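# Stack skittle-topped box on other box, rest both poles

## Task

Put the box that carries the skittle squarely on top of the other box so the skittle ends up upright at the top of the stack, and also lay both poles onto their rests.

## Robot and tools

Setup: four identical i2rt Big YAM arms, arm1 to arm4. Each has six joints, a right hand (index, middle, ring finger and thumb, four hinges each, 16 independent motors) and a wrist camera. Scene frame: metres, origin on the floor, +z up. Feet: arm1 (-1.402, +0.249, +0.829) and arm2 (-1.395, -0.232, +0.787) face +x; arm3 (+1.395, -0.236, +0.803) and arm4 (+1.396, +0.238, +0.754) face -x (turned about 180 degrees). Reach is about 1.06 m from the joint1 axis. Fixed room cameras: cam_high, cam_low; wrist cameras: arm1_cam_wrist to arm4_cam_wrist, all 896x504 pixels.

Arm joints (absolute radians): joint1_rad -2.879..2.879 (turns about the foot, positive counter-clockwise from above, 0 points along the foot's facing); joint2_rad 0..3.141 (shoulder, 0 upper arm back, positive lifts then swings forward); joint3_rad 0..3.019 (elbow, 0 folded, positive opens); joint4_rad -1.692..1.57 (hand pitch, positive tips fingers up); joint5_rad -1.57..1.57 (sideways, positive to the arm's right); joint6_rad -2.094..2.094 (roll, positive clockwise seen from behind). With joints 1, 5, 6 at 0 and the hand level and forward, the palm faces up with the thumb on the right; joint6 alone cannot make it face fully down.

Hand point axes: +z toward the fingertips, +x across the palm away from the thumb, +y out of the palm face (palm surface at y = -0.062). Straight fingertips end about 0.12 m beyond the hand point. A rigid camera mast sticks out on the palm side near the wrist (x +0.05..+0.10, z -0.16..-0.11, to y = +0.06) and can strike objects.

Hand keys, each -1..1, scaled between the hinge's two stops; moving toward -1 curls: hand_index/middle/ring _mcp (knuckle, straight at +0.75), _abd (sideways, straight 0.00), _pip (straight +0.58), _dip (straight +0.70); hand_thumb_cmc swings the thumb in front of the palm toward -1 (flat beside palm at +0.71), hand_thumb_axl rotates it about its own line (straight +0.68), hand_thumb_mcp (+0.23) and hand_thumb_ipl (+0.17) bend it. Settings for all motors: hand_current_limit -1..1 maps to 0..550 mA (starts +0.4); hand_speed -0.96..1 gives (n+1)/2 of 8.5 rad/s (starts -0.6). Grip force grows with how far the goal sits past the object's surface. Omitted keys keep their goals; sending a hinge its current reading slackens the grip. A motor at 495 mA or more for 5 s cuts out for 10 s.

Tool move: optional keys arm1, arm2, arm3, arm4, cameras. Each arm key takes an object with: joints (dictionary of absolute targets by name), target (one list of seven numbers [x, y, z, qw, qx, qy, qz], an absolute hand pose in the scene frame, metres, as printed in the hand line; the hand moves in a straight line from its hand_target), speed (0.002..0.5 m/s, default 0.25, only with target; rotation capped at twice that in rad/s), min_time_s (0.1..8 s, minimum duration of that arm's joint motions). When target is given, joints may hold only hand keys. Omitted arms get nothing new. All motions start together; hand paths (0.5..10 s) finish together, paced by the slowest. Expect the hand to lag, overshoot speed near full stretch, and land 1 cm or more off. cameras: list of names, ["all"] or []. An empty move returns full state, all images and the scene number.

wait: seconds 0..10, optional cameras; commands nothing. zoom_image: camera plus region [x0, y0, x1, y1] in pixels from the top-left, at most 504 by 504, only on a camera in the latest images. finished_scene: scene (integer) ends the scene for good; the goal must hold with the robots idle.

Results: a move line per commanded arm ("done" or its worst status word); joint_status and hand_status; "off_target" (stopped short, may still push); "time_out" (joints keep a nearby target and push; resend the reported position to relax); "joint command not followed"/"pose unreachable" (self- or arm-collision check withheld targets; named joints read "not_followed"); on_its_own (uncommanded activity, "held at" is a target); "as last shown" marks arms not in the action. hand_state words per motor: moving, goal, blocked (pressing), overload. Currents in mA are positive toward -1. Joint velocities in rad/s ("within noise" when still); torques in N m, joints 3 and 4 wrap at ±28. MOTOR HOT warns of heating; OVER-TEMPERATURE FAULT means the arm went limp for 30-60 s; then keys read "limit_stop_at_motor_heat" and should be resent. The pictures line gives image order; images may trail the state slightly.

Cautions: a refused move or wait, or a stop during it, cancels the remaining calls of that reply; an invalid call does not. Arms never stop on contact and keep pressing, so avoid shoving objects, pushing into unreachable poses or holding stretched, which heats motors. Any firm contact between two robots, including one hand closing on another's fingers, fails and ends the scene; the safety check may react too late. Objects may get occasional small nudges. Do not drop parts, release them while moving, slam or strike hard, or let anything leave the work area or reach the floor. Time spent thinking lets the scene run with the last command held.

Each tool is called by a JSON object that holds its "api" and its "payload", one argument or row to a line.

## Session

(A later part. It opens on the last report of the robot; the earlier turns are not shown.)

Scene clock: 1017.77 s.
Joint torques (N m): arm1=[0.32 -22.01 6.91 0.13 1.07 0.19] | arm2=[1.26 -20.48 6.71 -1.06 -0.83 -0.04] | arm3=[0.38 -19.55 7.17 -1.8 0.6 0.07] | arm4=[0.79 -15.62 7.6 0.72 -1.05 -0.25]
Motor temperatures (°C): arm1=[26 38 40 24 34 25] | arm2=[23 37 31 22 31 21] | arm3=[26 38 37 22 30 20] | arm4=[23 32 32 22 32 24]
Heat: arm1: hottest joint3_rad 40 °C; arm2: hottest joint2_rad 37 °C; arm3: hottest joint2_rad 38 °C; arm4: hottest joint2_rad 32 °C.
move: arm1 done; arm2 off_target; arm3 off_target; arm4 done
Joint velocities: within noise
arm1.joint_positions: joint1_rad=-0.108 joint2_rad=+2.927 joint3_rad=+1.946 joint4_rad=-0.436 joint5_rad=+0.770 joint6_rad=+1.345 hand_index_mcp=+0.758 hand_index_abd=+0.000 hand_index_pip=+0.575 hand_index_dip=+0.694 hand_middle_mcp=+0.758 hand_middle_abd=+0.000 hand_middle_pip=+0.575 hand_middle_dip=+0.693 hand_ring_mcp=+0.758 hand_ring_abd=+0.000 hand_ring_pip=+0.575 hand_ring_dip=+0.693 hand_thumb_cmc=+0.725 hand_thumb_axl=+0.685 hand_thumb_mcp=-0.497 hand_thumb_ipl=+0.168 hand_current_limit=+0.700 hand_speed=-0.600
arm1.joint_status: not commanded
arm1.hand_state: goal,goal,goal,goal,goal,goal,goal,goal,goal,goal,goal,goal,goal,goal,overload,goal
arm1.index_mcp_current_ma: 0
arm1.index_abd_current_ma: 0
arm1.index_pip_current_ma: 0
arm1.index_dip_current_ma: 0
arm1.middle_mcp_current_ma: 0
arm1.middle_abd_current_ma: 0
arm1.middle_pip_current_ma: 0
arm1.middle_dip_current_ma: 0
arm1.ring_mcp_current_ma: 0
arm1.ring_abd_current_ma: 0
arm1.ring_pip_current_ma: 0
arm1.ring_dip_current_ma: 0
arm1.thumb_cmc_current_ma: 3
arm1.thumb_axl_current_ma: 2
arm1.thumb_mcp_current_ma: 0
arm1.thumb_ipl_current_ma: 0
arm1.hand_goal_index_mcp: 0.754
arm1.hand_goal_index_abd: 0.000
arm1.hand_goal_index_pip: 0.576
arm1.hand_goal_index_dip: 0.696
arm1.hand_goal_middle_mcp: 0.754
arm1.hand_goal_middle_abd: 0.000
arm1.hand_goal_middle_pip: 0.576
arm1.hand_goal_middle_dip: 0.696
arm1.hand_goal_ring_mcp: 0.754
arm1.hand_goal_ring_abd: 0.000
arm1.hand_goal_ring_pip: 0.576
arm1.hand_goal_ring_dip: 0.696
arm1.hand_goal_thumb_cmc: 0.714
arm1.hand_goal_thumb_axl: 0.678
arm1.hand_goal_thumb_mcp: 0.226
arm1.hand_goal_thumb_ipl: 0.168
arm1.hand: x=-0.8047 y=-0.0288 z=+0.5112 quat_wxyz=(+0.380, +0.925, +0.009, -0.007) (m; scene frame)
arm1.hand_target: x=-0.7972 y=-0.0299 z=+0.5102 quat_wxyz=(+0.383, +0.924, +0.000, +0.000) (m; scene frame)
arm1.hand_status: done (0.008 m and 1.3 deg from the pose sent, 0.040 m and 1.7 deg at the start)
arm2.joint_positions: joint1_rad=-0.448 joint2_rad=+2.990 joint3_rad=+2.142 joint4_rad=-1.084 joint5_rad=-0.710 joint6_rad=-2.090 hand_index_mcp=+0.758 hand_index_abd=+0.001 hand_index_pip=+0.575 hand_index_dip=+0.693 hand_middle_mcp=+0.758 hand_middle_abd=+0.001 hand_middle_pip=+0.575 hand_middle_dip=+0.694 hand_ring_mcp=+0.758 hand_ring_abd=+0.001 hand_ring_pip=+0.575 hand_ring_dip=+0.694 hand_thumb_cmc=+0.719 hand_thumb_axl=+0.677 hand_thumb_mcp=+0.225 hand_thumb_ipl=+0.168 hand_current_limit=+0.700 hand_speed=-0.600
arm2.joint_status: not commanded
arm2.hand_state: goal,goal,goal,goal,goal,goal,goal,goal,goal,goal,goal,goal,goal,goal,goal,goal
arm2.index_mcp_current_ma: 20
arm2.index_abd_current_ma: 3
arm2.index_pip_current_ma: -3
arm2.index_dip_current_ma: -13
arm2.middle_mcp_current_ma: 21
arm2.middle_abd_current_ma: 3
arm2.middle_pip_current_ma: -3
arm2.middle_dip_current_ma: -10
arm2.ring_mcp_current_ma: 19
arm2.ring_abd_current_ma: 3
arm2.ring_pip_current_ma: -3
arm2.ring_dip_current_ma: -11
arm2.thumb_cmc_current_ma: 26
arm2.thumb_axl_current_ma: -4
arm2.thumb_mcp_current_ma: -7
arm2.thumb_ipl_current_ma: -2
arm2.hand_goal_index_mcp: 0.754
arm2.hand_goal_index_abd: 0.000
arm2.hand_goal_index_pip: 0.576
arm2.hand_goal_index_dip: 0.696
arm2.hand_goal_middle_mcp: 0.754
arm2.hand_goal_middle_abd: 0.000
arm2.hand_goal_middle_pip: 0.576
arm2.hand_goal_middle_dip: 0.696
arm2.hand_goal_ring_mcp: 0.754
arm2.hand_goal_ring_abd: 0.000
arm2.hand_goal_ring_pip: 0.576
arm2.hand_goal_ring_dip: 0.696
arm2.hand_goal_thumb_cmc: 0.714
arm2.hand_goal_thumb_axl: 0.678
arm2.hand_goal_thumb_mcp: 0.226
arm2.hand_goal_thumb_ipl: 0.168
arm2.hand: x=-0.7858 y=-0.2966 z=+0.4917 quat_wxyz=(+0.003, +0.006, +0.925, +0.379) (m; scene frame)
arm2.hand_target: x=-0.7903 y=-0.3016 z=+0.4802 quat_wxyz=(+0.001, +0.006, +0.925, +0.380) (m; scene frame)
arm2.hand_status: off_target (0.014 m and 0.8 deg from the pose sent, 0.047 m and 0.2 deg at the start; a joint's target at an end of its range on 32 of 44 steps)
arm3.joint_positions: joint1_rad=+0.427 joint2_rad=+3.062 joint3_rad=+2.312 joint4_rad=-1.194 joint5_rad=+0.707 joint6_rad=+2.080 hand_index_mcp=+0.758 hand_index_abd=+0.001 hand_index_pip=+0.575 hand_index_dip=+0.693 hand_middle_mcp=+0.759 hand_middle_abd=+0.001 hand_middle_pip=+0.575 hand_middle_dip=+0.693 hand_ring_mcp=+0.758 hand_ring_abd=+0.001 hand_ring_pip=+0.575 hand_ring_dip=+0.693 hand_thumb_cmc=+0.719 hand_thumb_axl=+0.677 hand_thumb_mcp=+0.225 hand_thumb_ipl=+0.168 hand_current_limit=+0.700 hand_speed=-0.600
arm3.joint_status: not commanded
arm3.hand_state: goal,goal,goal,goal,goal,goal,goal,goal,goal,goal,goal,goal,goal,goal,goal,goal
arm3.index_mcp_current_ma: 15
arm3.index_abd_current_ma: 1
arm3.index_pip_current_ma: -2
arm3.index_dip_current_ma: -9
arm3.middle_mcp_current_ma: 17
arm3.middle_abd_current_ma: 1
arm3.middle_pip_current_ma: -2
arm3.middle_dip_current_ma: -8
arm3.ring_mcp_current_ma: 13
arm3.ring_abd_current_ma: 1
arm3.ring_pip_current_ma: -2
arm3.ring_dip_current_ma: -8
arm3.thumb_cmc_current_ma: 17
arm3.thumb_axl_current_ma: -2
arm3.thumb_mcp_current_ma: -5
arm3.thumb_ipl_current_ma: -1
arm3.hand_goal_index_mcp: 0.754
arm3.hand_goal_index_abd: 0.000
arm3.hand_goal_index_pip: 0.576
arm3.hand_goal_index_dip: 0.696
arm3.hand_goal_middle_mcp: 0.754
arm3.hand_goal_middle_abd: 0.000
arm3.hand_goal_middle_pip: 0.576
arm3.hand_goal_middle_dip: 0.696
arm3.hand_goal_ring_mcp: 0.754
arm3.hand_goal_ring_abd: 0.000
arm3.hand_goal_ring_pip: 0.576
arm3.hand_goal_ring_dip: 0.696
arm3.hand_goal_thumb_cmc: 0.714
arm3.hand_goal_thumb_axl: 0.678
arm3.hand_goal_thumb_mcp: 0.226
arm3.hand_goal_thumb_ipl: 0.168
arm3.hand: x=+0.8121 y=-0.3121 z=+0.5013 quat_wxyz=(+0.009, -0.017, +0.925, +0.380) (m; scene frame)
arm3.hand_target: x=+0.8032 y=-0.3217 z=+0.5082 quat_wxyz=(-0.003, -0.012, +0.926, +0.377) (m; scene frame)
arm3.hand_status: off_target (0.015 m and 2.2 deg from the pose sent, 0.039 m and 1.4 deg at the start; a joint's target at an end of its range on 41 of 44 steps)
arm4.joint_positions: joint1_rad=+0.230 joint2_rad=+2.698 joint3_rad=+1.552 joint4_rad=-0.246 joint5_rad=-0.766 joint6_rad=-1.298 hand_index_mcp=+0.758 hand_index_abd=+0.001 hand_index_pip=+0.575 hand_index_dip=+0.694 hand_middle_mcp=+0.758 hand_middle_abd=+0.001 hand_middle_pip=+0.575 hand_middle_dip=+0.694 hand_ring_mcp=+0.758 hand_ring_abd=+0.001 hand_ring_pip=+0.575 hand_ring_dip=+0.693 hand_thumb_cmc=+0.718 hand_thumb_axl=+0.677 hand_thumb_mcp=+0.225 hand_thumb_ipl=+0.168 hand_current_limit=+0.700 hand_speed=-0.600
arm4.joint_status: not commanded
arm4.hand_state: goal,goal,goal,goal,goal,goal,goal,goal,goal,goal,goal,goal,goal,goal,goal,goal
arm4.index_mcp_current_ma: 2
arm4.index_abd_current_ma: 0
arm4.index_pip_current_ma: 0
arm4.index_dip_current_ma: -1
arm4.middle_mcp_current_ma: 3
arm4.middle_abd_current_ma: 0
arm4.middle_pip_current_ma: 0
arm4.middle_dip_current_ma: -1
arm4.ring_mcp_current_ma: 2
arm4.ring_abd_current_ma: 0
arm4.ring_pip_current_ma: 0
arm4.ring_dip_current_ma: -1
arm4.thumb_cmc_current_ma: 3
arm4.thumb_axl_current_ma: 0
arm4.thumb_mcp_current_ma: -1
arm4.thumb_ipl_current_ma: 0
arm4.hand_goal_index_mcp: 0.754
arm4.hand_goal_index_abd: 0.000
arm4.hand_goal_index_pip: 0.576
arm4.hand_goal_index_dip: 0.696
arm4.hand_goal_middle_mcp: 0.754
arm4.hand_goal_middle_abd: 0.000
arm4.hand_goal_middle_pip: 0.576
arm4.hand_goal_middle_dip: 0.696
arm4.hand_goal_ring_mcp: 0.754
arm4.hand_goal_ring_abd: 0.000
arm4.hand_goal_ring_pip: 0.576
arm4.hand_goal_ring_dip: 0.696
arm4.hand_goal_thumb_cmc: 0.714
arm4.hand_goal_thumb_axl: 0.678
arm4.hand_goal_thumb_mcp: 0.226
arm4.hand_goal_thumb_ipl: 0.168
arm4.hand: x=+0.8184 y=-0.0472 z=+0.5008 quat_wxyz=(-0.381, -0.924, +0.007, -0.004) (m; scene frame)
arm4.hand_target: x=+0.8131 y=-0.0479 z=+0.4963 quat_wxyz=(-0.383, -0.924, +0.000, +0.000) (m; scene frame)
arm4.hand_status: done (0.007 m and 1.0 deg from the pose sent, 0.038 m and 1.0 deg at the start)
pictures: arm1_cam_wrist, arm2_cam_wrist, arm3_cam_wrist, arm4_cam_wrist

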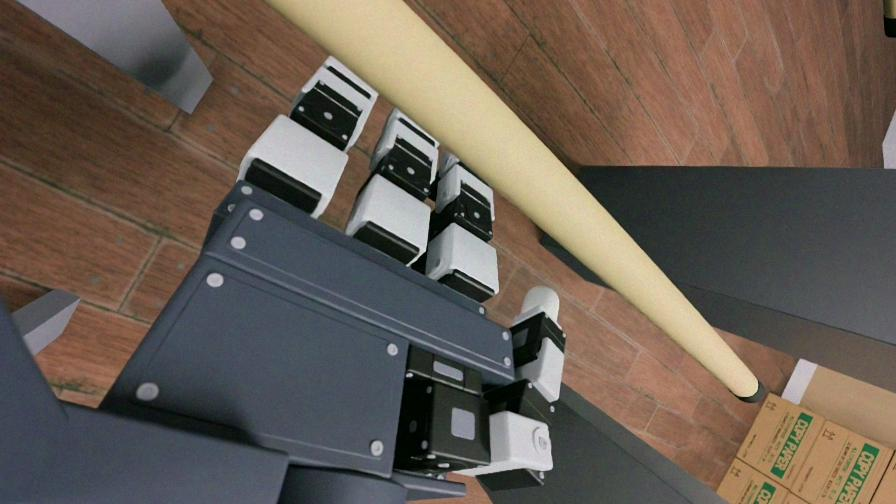

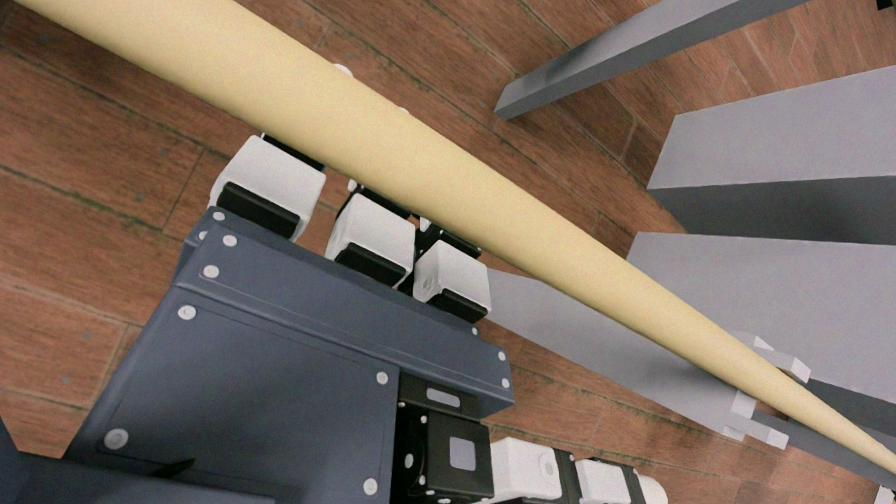

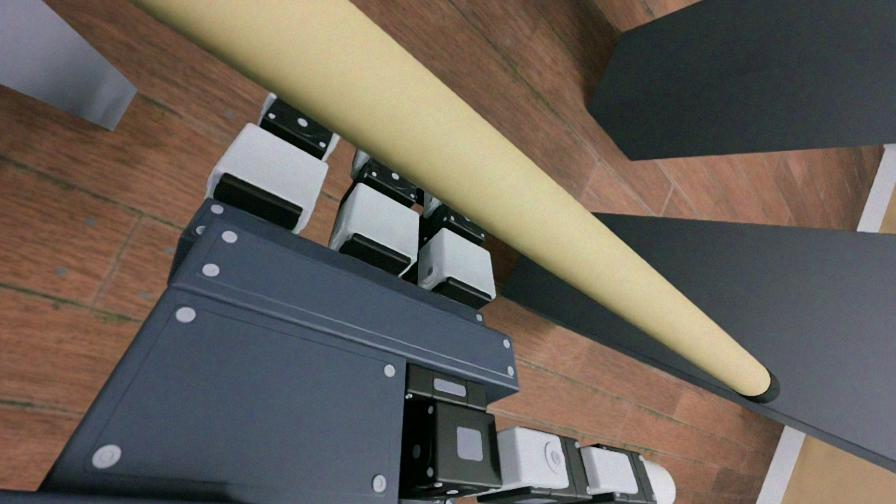

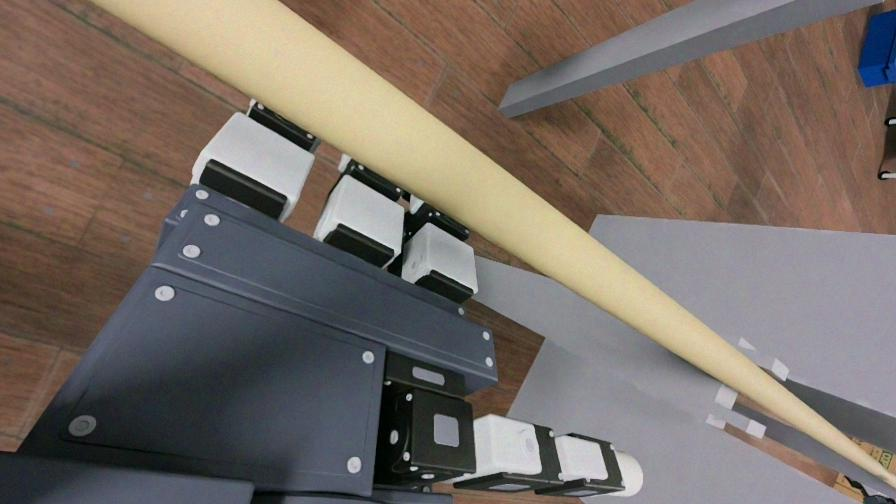

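{"api": "move", "payload": {
  "arm1": {"target":[-0.797,0.125,0.670,0.3827,0.9239,0,0],"speed":0.12},
  "arm4": {"target":[0.813,0.107,0.655,0.3827,0.9239,0,0],"speed":0.12},
  "arm2": {"target":[-0.790,-0.450,0.650,0,0,0.9239,0.3827],"speed":0.12},
  "arm3": {"target":[0.803,-0.475,0.665,0,0,0.9239,0.3827],"speed":0.12},
  "cameras": ["cam_high","cam_low","arm1_cam_wrist","arm2_cam_wrist","arm3_cam_wrist","arm4_cam_wrist"]
}}

Scene clock: 1028.60 s.
Joint torques (N m): arm1=[0.44 -24.35 3.88 -0.25 0.92 0.18] | arm2=[1.2 -24.35 7.35 -1.25 -0.72 -0.02] | arm3=[0.5 -23.77 8.53 -1.94 0.47 0.08] | arm4=[0.79 -16.85 5.33 0.17 -0.86 -0.23]
Motor temperatures (°C): arm1=[26 39 39 24 34 25] | arm2=[23 38 31 22 31 21] | arm3=[26 38 36 22 30 20] | arm4=[23 32 32 22 32 24]
Heat: arm1: hottest joint2_rad 39 °C; arm2: hottest joint2_rad 38 °C; arm3: hottest joint2_rad 38 °C; arm4: hottest joint2_rad 32 °C.
move: arm1 done; arm2 off_target; arm3 off_target; arm4 done
Joint velocities: within noise
arm1.joint_positions: joint1_rad=+0.136 joint2_rad=+2.611 joint3_rad=+1.776 joint4_rad=-0.806 joint5_rad=+0.785 joint6_rad=+1.690 hand_index_mcp=+0.758 hand_index_abd=+0.000 hand_index_pip=+0.575 hand_index_dip=+0.694 hand_middle_mcp=+0.758 hand_middle_abd=+0.000 hand_middle_pip=+0.575 hand_middle_dip=+0.693 hand_ring_mcp=+0.758 hand_ring_abd=+0.000 hand_ring_pip=+0.575 hand_ring_dip=+0.693 hand_thumb_cmc=+0.725 hand_thumb_axl=+0.685 hand_thumb_mcp=-0.497 hand_thumb_ipl=+0.168 hand_current_limit=+0.700 hand_speed=-0.600
arm1.joint_status: not commanded
arm1.hand_state: goal,goal,goal,goal,goal,goal,goal,goal,goal,goal,goal,goal,goal,goal,overload,goal
arm1.index_mcp_current_ma: 0
arm1.index_abd_current_ma: 0
arm1.index_pip_current_ma: 0
arm1.index_dip_current_ma: 0
arm1.middle_mcp_current_ma: 0
arm1.middle_abd_current_ma: 0
arm1.middle_pip_current_ma: 0
arm1.middle_dip_current_ma: 0
arm1.ring_mcp_current_ma: 0
arm1.ring_abd_current_ma: 0
arm1.ring_pip_current_ma: 0
arm1.ring_dip_current_ma: 0
arm1.thumb_cmc_current_ma: 3
arm1.thumb_axl_current_ma: 2
arm1.thumb_mcp_current_ma: 0
arm1.thumb_ipl_current_ma: 0
arm1.hand_goal_index_mcp: 0.754
arm1.hand_goal_index_abd: 0.000
arm1.hand_goal_index_pip: 0.576
arm1.hand_goal_index_dip: 0.696
arm1.hand_goal_middle_mcp: 0.754
arm1.hand_goal_middle_abd: 0.000
arm1.hand_goal_middle_pip: 0.576
arm1.hand_goal_middle_dip: 0.696
arm1.hand_goal_ring_mcp: 0.754
arm1.hand_goal_ring_abd: 0.000
arm1.hand_goal_ring_pip: 0.576
arm1.hand_goal_ring_dip: 0.696
arm1.hand_goal_thumb_cmc: 0.714
arm1.hand_goal_thumb_axl: 0.678
arm1.hand_goal_thumb_mcp: 0.226
arm1.hand_goal_thumb_ipl: 0.168
arm1.hand: x=-0.7933 y=+0.1245 z=+0.6641 quat_wxyz=(+0.383, +0.924, +0.005, +0.001) (m; scene frame)
arm1.hand_target: x=-0.7969 y=+0.1250 z=+0.6700 quat_wxyz=(+0.383, +0.924, +0.000, +0.000) (m; scene frame)
arm1.hand_status: done (0.007 m and 0.5 deg from the pose sent, 0.221 m and 1.3 deg at the start)
arm2.joint_positions: joint1_rad=-0.649 joint2_rad=+2.718 joint3_rad=+2.059 joint4_rad=-1.321 joint5_rad=-0.610 joint6_rad=-2.090 hand_index_mcp=+0.758 hand_index_abd=+0.001 hand_index_pip=+0.575 hand_index_dip=+0.693 hand_middle_mcp=+0.758 hand_middle_abd=+0.001 hand_middle_pip=+0.575 hand_middle_dip=+0.694 hand_ring_mcp=+0.758 hand_ring_abd=+0.001 hand_ring_pip=+0.575 hand_ring_dip=+0.694 hand_thumb_cmc=+0.719 hand_thumb_axl=+0.677 hand_thumb_mcp=+0.225 hand_thumb_ipl=+0.168 hand_current_limit=+0.700 hand_speed=-0.600
arm2.joint_status: not commanded
arm2.hand_state: goal,goal,goal,goal,goal,goal,goal,goal,goal,goal,goal,goal,goal,goal,goal,goal
arm2.index_mcp_current_ma: 20
arm2.index_abd_current_ma: 3
arm2.index_pip_current_ma: -3
arm2.index_dip_current_ma: -13
arm2.middle_mcp_current_ma: 21
arm2.middle_abd_current_ma: 3
arm2.middle_pip_current_ma: -3
arm2.middle_dip_current_ma: -10
arm2.ring_mcp_current_ma: 19
arm2.ring_abd_current_ma: 3
arm2.ring_pip_current_ma: -3
arm2.ring_dip_current_ma: -11
arm2.thumb_cmc_current_ma: 26
arm2.thumb_axl_current_ma: -4
arm2.thumb_mcp_current_ma: -7
arm2.thumb_ipl_current_ma: -2
arm2.hand_goal_index_mcp: 0.754
arm2.hand_goal_index_abd: 0.000
arm2.hand_goal_index_pip: 0.576
arm2.hand_goal_index_dip: 0.696
arm2.hand_goal_middle_mcp: 0.754
arm2.hand_goal_middle_abd: 0.000
arm2.hand_goal_middle_pip: 0.576
arm2.hand_goal_middle_dip: 0.696
arm2.hand_goal_ring_mcp: 0.754
arm2.hand_goal_ring_abd: 0.000
arm2.hand_goal_ring_pip: 0.576
arm2.hand_goal_ring_dip: 0.696
arm2.hand_goal_thumb_cmc: 0.714
arm2.hand_goal_thumb_axl: 0.678
arm2.hand_goal_thumb_mcp: 0.226
arm2.hand_goal_thumb_ipl: 0.168
arm2.hand: x=-0.7958 y=-0.4372 z=+0.6362 quat_wxyz=(-0.006, +0.098, +0.931, +0.350) (m; scene frame)
arm2.hand_target: x=-0.7901 y=-0.4495 z=+0.6500 quat_wxyz=(+0.009, +0.091, +0.935, +0.342) (m; scene frame)
arm2.hand_status: off_target (0.020 m and 11.8 deg from the pose sent, 0.220 m and 0.9 deg at the start; a joint's target at an end of its range on 82 of 82 steps)
arm3.joint_positions: joint1_rad=+0.635 joint2_rad=+2.844 joint3_rad=+2.301 joint4_rad=-1.444 joint5_rad=+0.601 joint6_rad=+2.080 hand_index_mcp=+0.758 hand_index_abd=+0.001 hand_index_pip=+0.575 hand_index_dip=+0.693 hand_middle_mcp=+0.759 hand_middle_abd=+0.001 hand_middle_pip=+0.575 hand_middle_dip=+0.693 hand_ring_mcp=+0.758 hand_ring_abd=+0.001 hand_ring_pip=+0.575 hand_ring_dip=+0.693 hand_thumb_cmc=+0.719 hand_thumb_axl=+0.677 hand_thumb_mcp=+0.225 hand_thumb_ipl=+0.168 hand_current_limit=+0.700 hand_speed=-0.600
arm3.joint_status: not commanded
arm3.hand_state: goal,goal,goal,goal,goal,goal,goal,goal,goal,goal,goal,goal,goal,goal,goal,goal
arm3.index_mcp_current_ma: 15
arm3.index_abd_current_ma: 1
arm3.index_pip_current_ma: -2
arm3.index_dip_current_ma: -9
arm3.middle_mcp_current_ma: 17
arm3.middle_abd_current_ma: 1
arm3.middle_pip_current_ma: -2
arm3.middle_dip_current_ma: -8
arm3.ring_mcp_current_ma: 13
arm3.ring_abd_current_ma: 1
arm3.ring_pip_current_ma: -2
arm3.ring_dip_current_ma: -8
arm3.thumb_cmc_current_ma: 17
arm3.thumb_axl_current_ma: -2
arm3.thumb_mcp_current_ma: -5
arm3.thumb_ipl_current_ma: -1
arm3.hand_goal_index_mcp: 0.754
arm3.hand_goal_index_abd: 0.000
arm3.hand_goal_index_pip: 0.576
arm3.hand_goal_index_dip: 0.696
arm3.hand_goal_middle_mcp: 0.754
arm3.hand_goal_middle_abd: 0.000
arm3.hand_goal_middle_pip: 0.576
arm3.hand_goal_middle_dip: 0.696
arm3.hand_goal_ring_mcp: 0.754
arm3.hand_goal_ring_abd: 0.000
arm3.hand_goal_ring_pip: 0.576
arm3.hand_goal_ring_dip: 0.696
arm3.hand_goal_thumb_cmc: 0.714
arm3.hand_goal_thumb_axl: 0.678
arm3.hand_goal_thumb_mcp: 0.226
arm3.hand_goal_thumb_ipl: 0.168
arm3.hand: x=+0.8169 y=-0.4585 z=+0.6388 quat_wxyz=(+0.015, -0.110, +0.931, +0.348) (m; scene frame)
arm3.hand_target: x=+0.8038 y=-0.4739 z=+0.6653 quat_wxyz=(-0.009, -0.100, +0.937, +0.336) (m; scene frame)
arm3.hand_status: off_target (0.034 m and 13.3 deg from the pose sent, 0.231 m and 2.2 deg at the start; a joint's target at an end of its range on 82 of 82 steps)
arm4.joint_positions: joint1_rad=-0.043 joint2_rad=+2.379 joint3_rad=+1.453 joint4_rad=-0.721 joint5_rad=-0.783 joint6_rad=-1.684 hand_index_mcp=+0.758 hand_index_abd=+0.001 hand_index_pip=+0.575 hand_index_dip=+0.694 hand_middle_mcp=+0.758 hand_middle_abd=+0.001 hand_middle_pip=+0.575 hand_middle_dip=+0.694 hand_ring_mcp=+0.758 hand_ring_abd=+0.001 hand_ring_pip=+0.575 hand_ring_dip=+0.693 hand_thumb_cmc=+0.718 hand_thumb_axl=+0.677 hand_thumb_mcp=+0.225 hand_thumb_ipl=+0.168 hand_current_limit=+0.700 hand_speed=-0.600
arm4.joint_status: not commanded
arm4.hand_state: goal,goal,goal,goal,goal,goal,goal,goal,goal,goal,goal,goal,goal,goal,goal,goal
arm4.index_mcp_current_ma: 2
arm4.index_abd_current_ma: 0
arm4.index_pip_current_ma: 0
arm4.index_dip_current_ma: -1
arm4.middle_mcp_current_ma: 3
arm4.middle_abd_current_ma: 0
arm4.middle_pip_current_ma: 0
arm4.middle_dip_current_ma: -1
arm4.ring_mcp_current_ma: 2
arm4.ring_abd_current_ma: 0
arm4.ring_pip_current_ma: 0
arm4.ring_dip_current_ma: -1
arm4.thumb_cmc_current_ma: 3
arm4.thumb_axl_current_ma: 0
arm4.thumb_mcp_current_ma: -1
arm4.thumb_ipl_current_ma: 0
arm4.hand_goal_index_mcp: 0.754
arm4.hand_goal_index_abd: 0.000
arm4.hand_goal_index_pip: 0.576
arm4.hand_goal_index_dip: 0.696
arm4.hand_goal_middle_mcp: 0.754
arm4.hand_goal_middle_abd: 0.000
arm4.hand_goal_middle_pip: 0.576
arm4.hand_goal_middle_dip: 0.696
arm4.hand_goal_ring_mcp: 0.754
arm4.hand_goal_ring_abd: 0.000
arm4.hand_goal_ring_pip: 0.576
arm4.hand_goal_ring_dip: 0.696
arm4.hand_goal_thumb_cmc: 0.714
arm4.hand_goal_thumb_axl: 0.678
arm4.hand_goal_thumb_mcp: 0.226
arm4.hand_goal_thumb_ipl: 0.168
arm4.hand: x=+0.8076 y=+0.1057 z=+0.6551 quat_wxyz=(-0.383, -0.924, +0.003, +0.003) (m; scene frame)
arm4.hand_target: x=+0.8130 y=+0.1070 z=+0.6549 quat_wxyz=(-0.383, -0.924, +0.000, +0.000) (m; scene frame)
arm4.hand_status: done (0.006 m and 0.5 deg from the pose sent, 0.218 m and 1.0 deg at the start)
pictures: arm1_cam_wrist, arm2_cam_wrist, arm3_cam_wrist, arm4_cam_wrist, cam_high, cam_low

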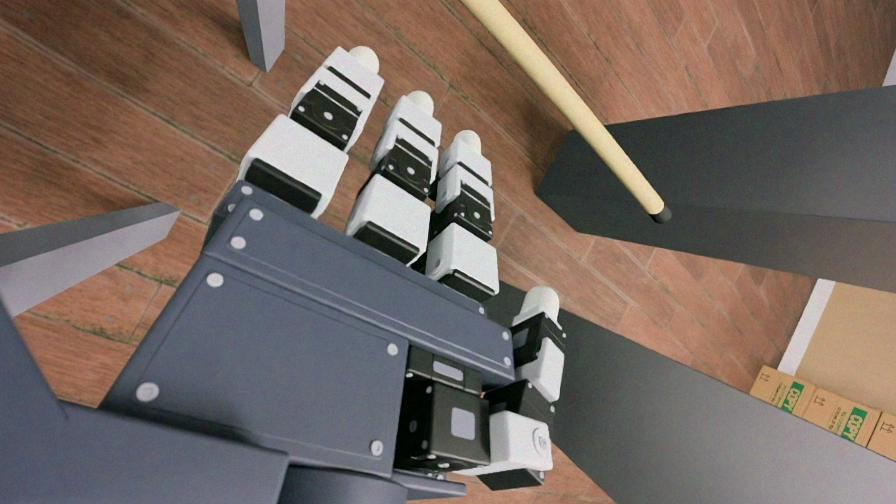

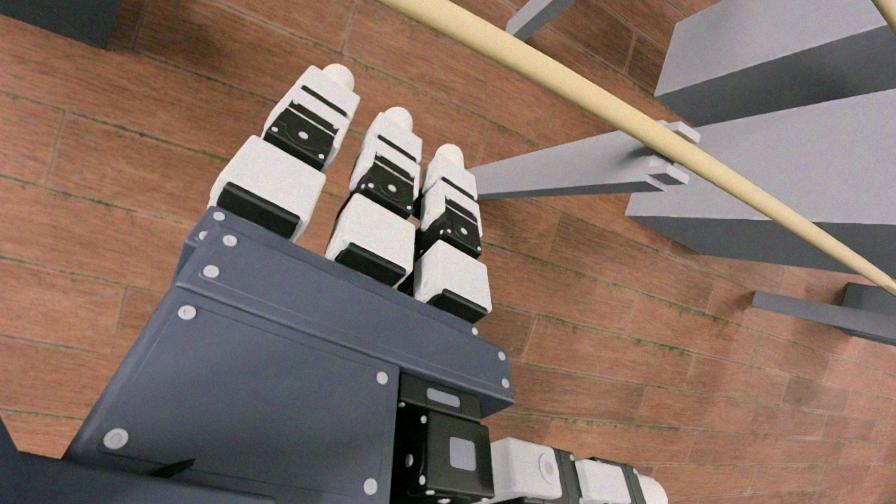

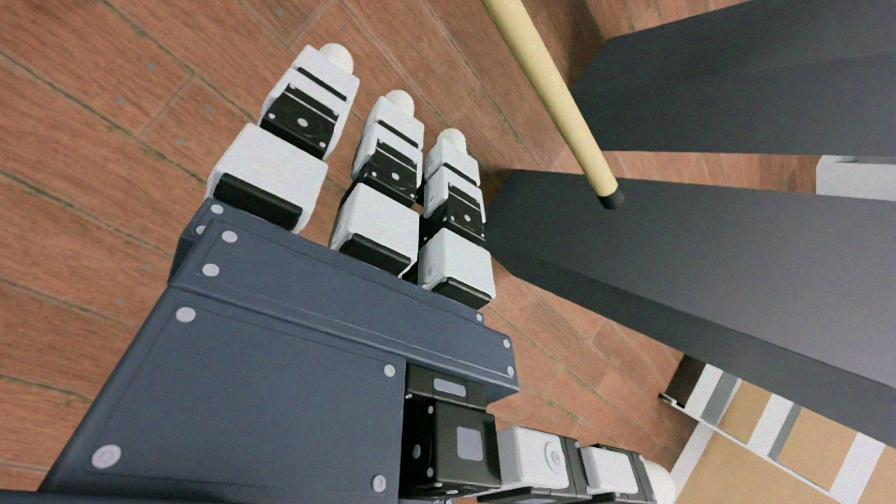

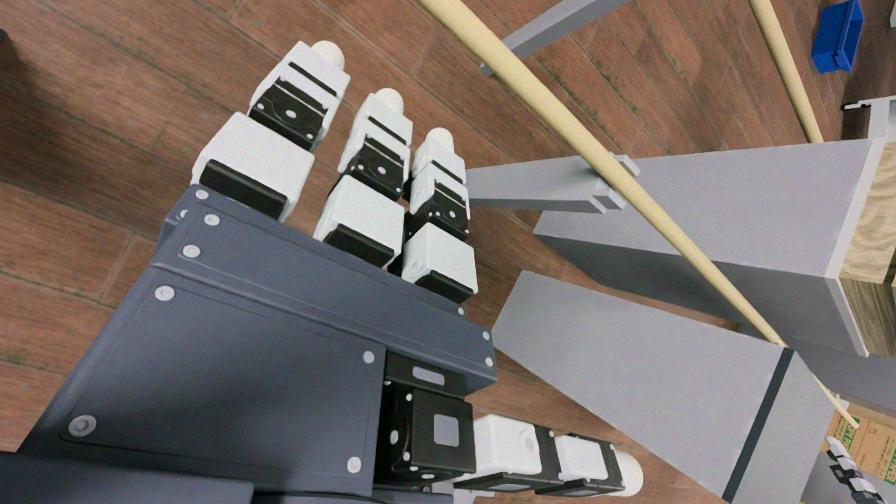

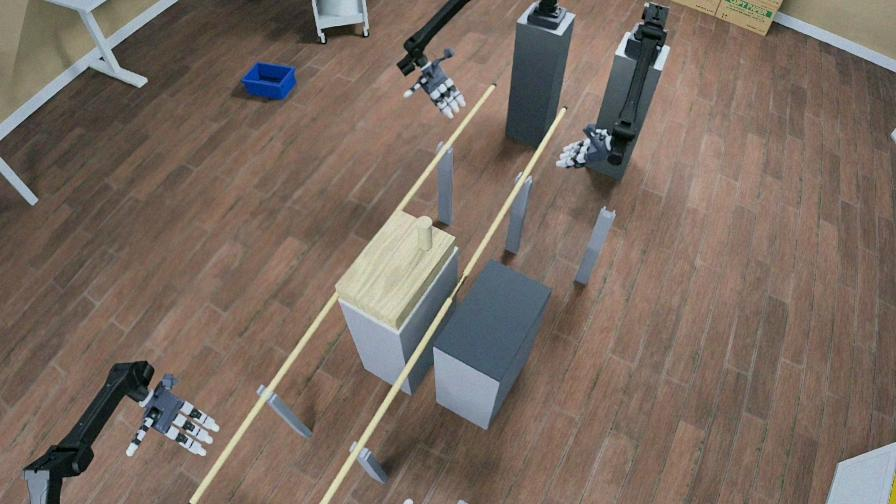

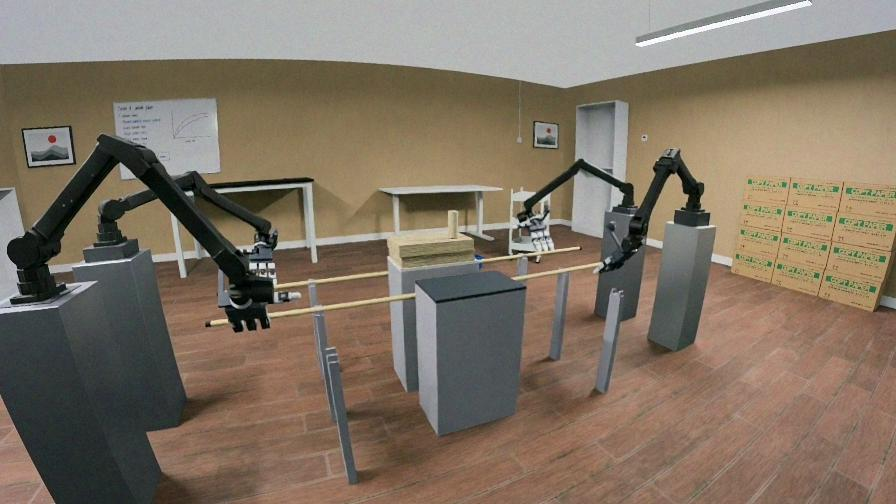

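{"api": "zoom_image", "payload": {
  "camera": "cam_high",
  "region": [320, 200, 480, 340]
}}

{"api": "zoom_image", "payload": {
  "camera": "cam_low",
  "region": [375, 200, 495, 280]
}}

{"api": "zoom_image", "payload": {
  "camera": "arm4_cam_wrist",
  "region": [780, 120, 896, 370]
}}

{"api": "zoom_image", "payload": {
  "camera": "cam_high",
  "region": [340, 430, 390, 480]
}}

{"api": "zoom_image", "payload": {
  "camera": "cam_high",
  "region": [240, 370, 290, 420]
}}

{"api": "zoom_image", "payload": {
  "camera": "cam_high",
  "region": [420, 130, 540, 210]
}}

Scaled by 3.150 from the camera's 896x504 image, which has a finer 1280x720 frame.

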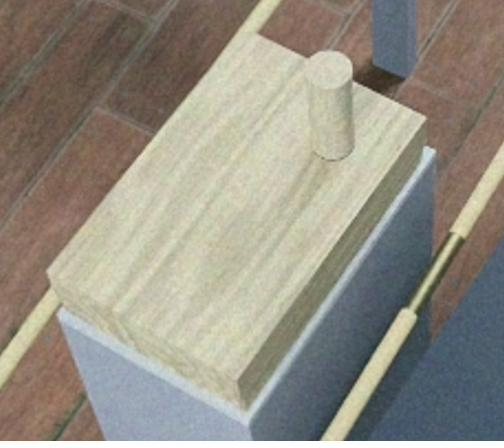

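Scaled by 4.200 from the camera's 896x504 image, which has a finer 1280x720 frame.

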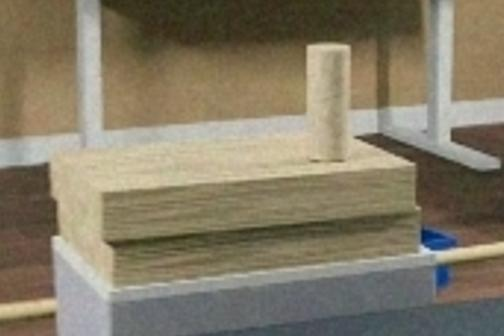

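Scaled by 2.016 from the camera's 896x504 image, which has a finer 1280x720 frame.

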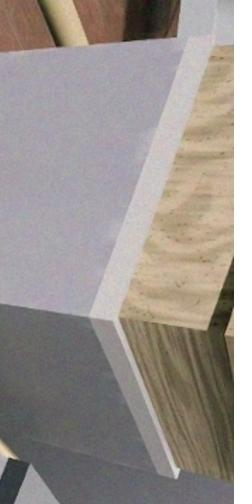

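Scaled by 10.080 from the camera's 896x504 image, which has a finer 1280x720 frame.

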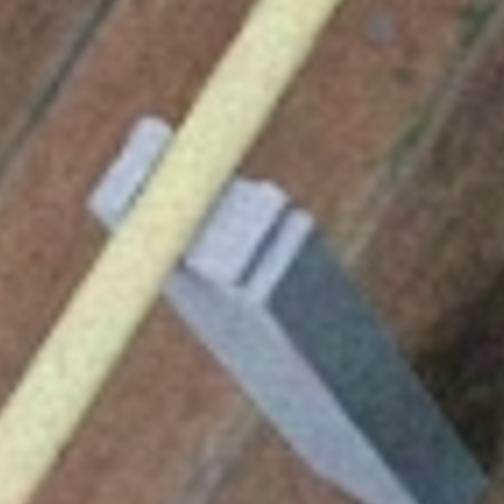

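Scaled by 10.080 from the camera's 896x504 image, which has a finer 1280x720 frame.

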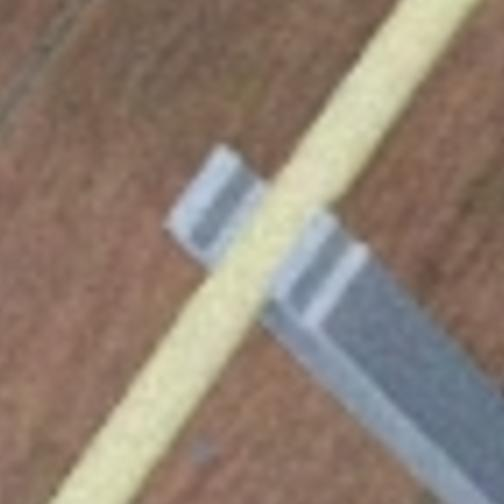

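Scaled by 4.200 from the camera's 896x504 image, which has a finer 1280x720 frame.

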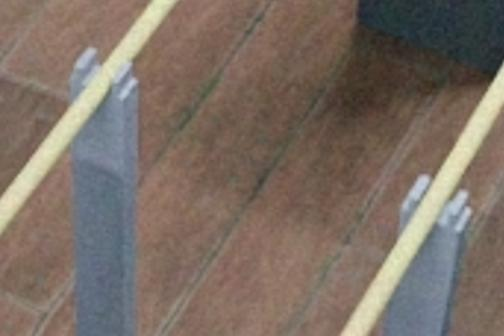

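{"api": "finished_scene", "payload": {
  "scene": 1
}}

The scene is finished: the task was done.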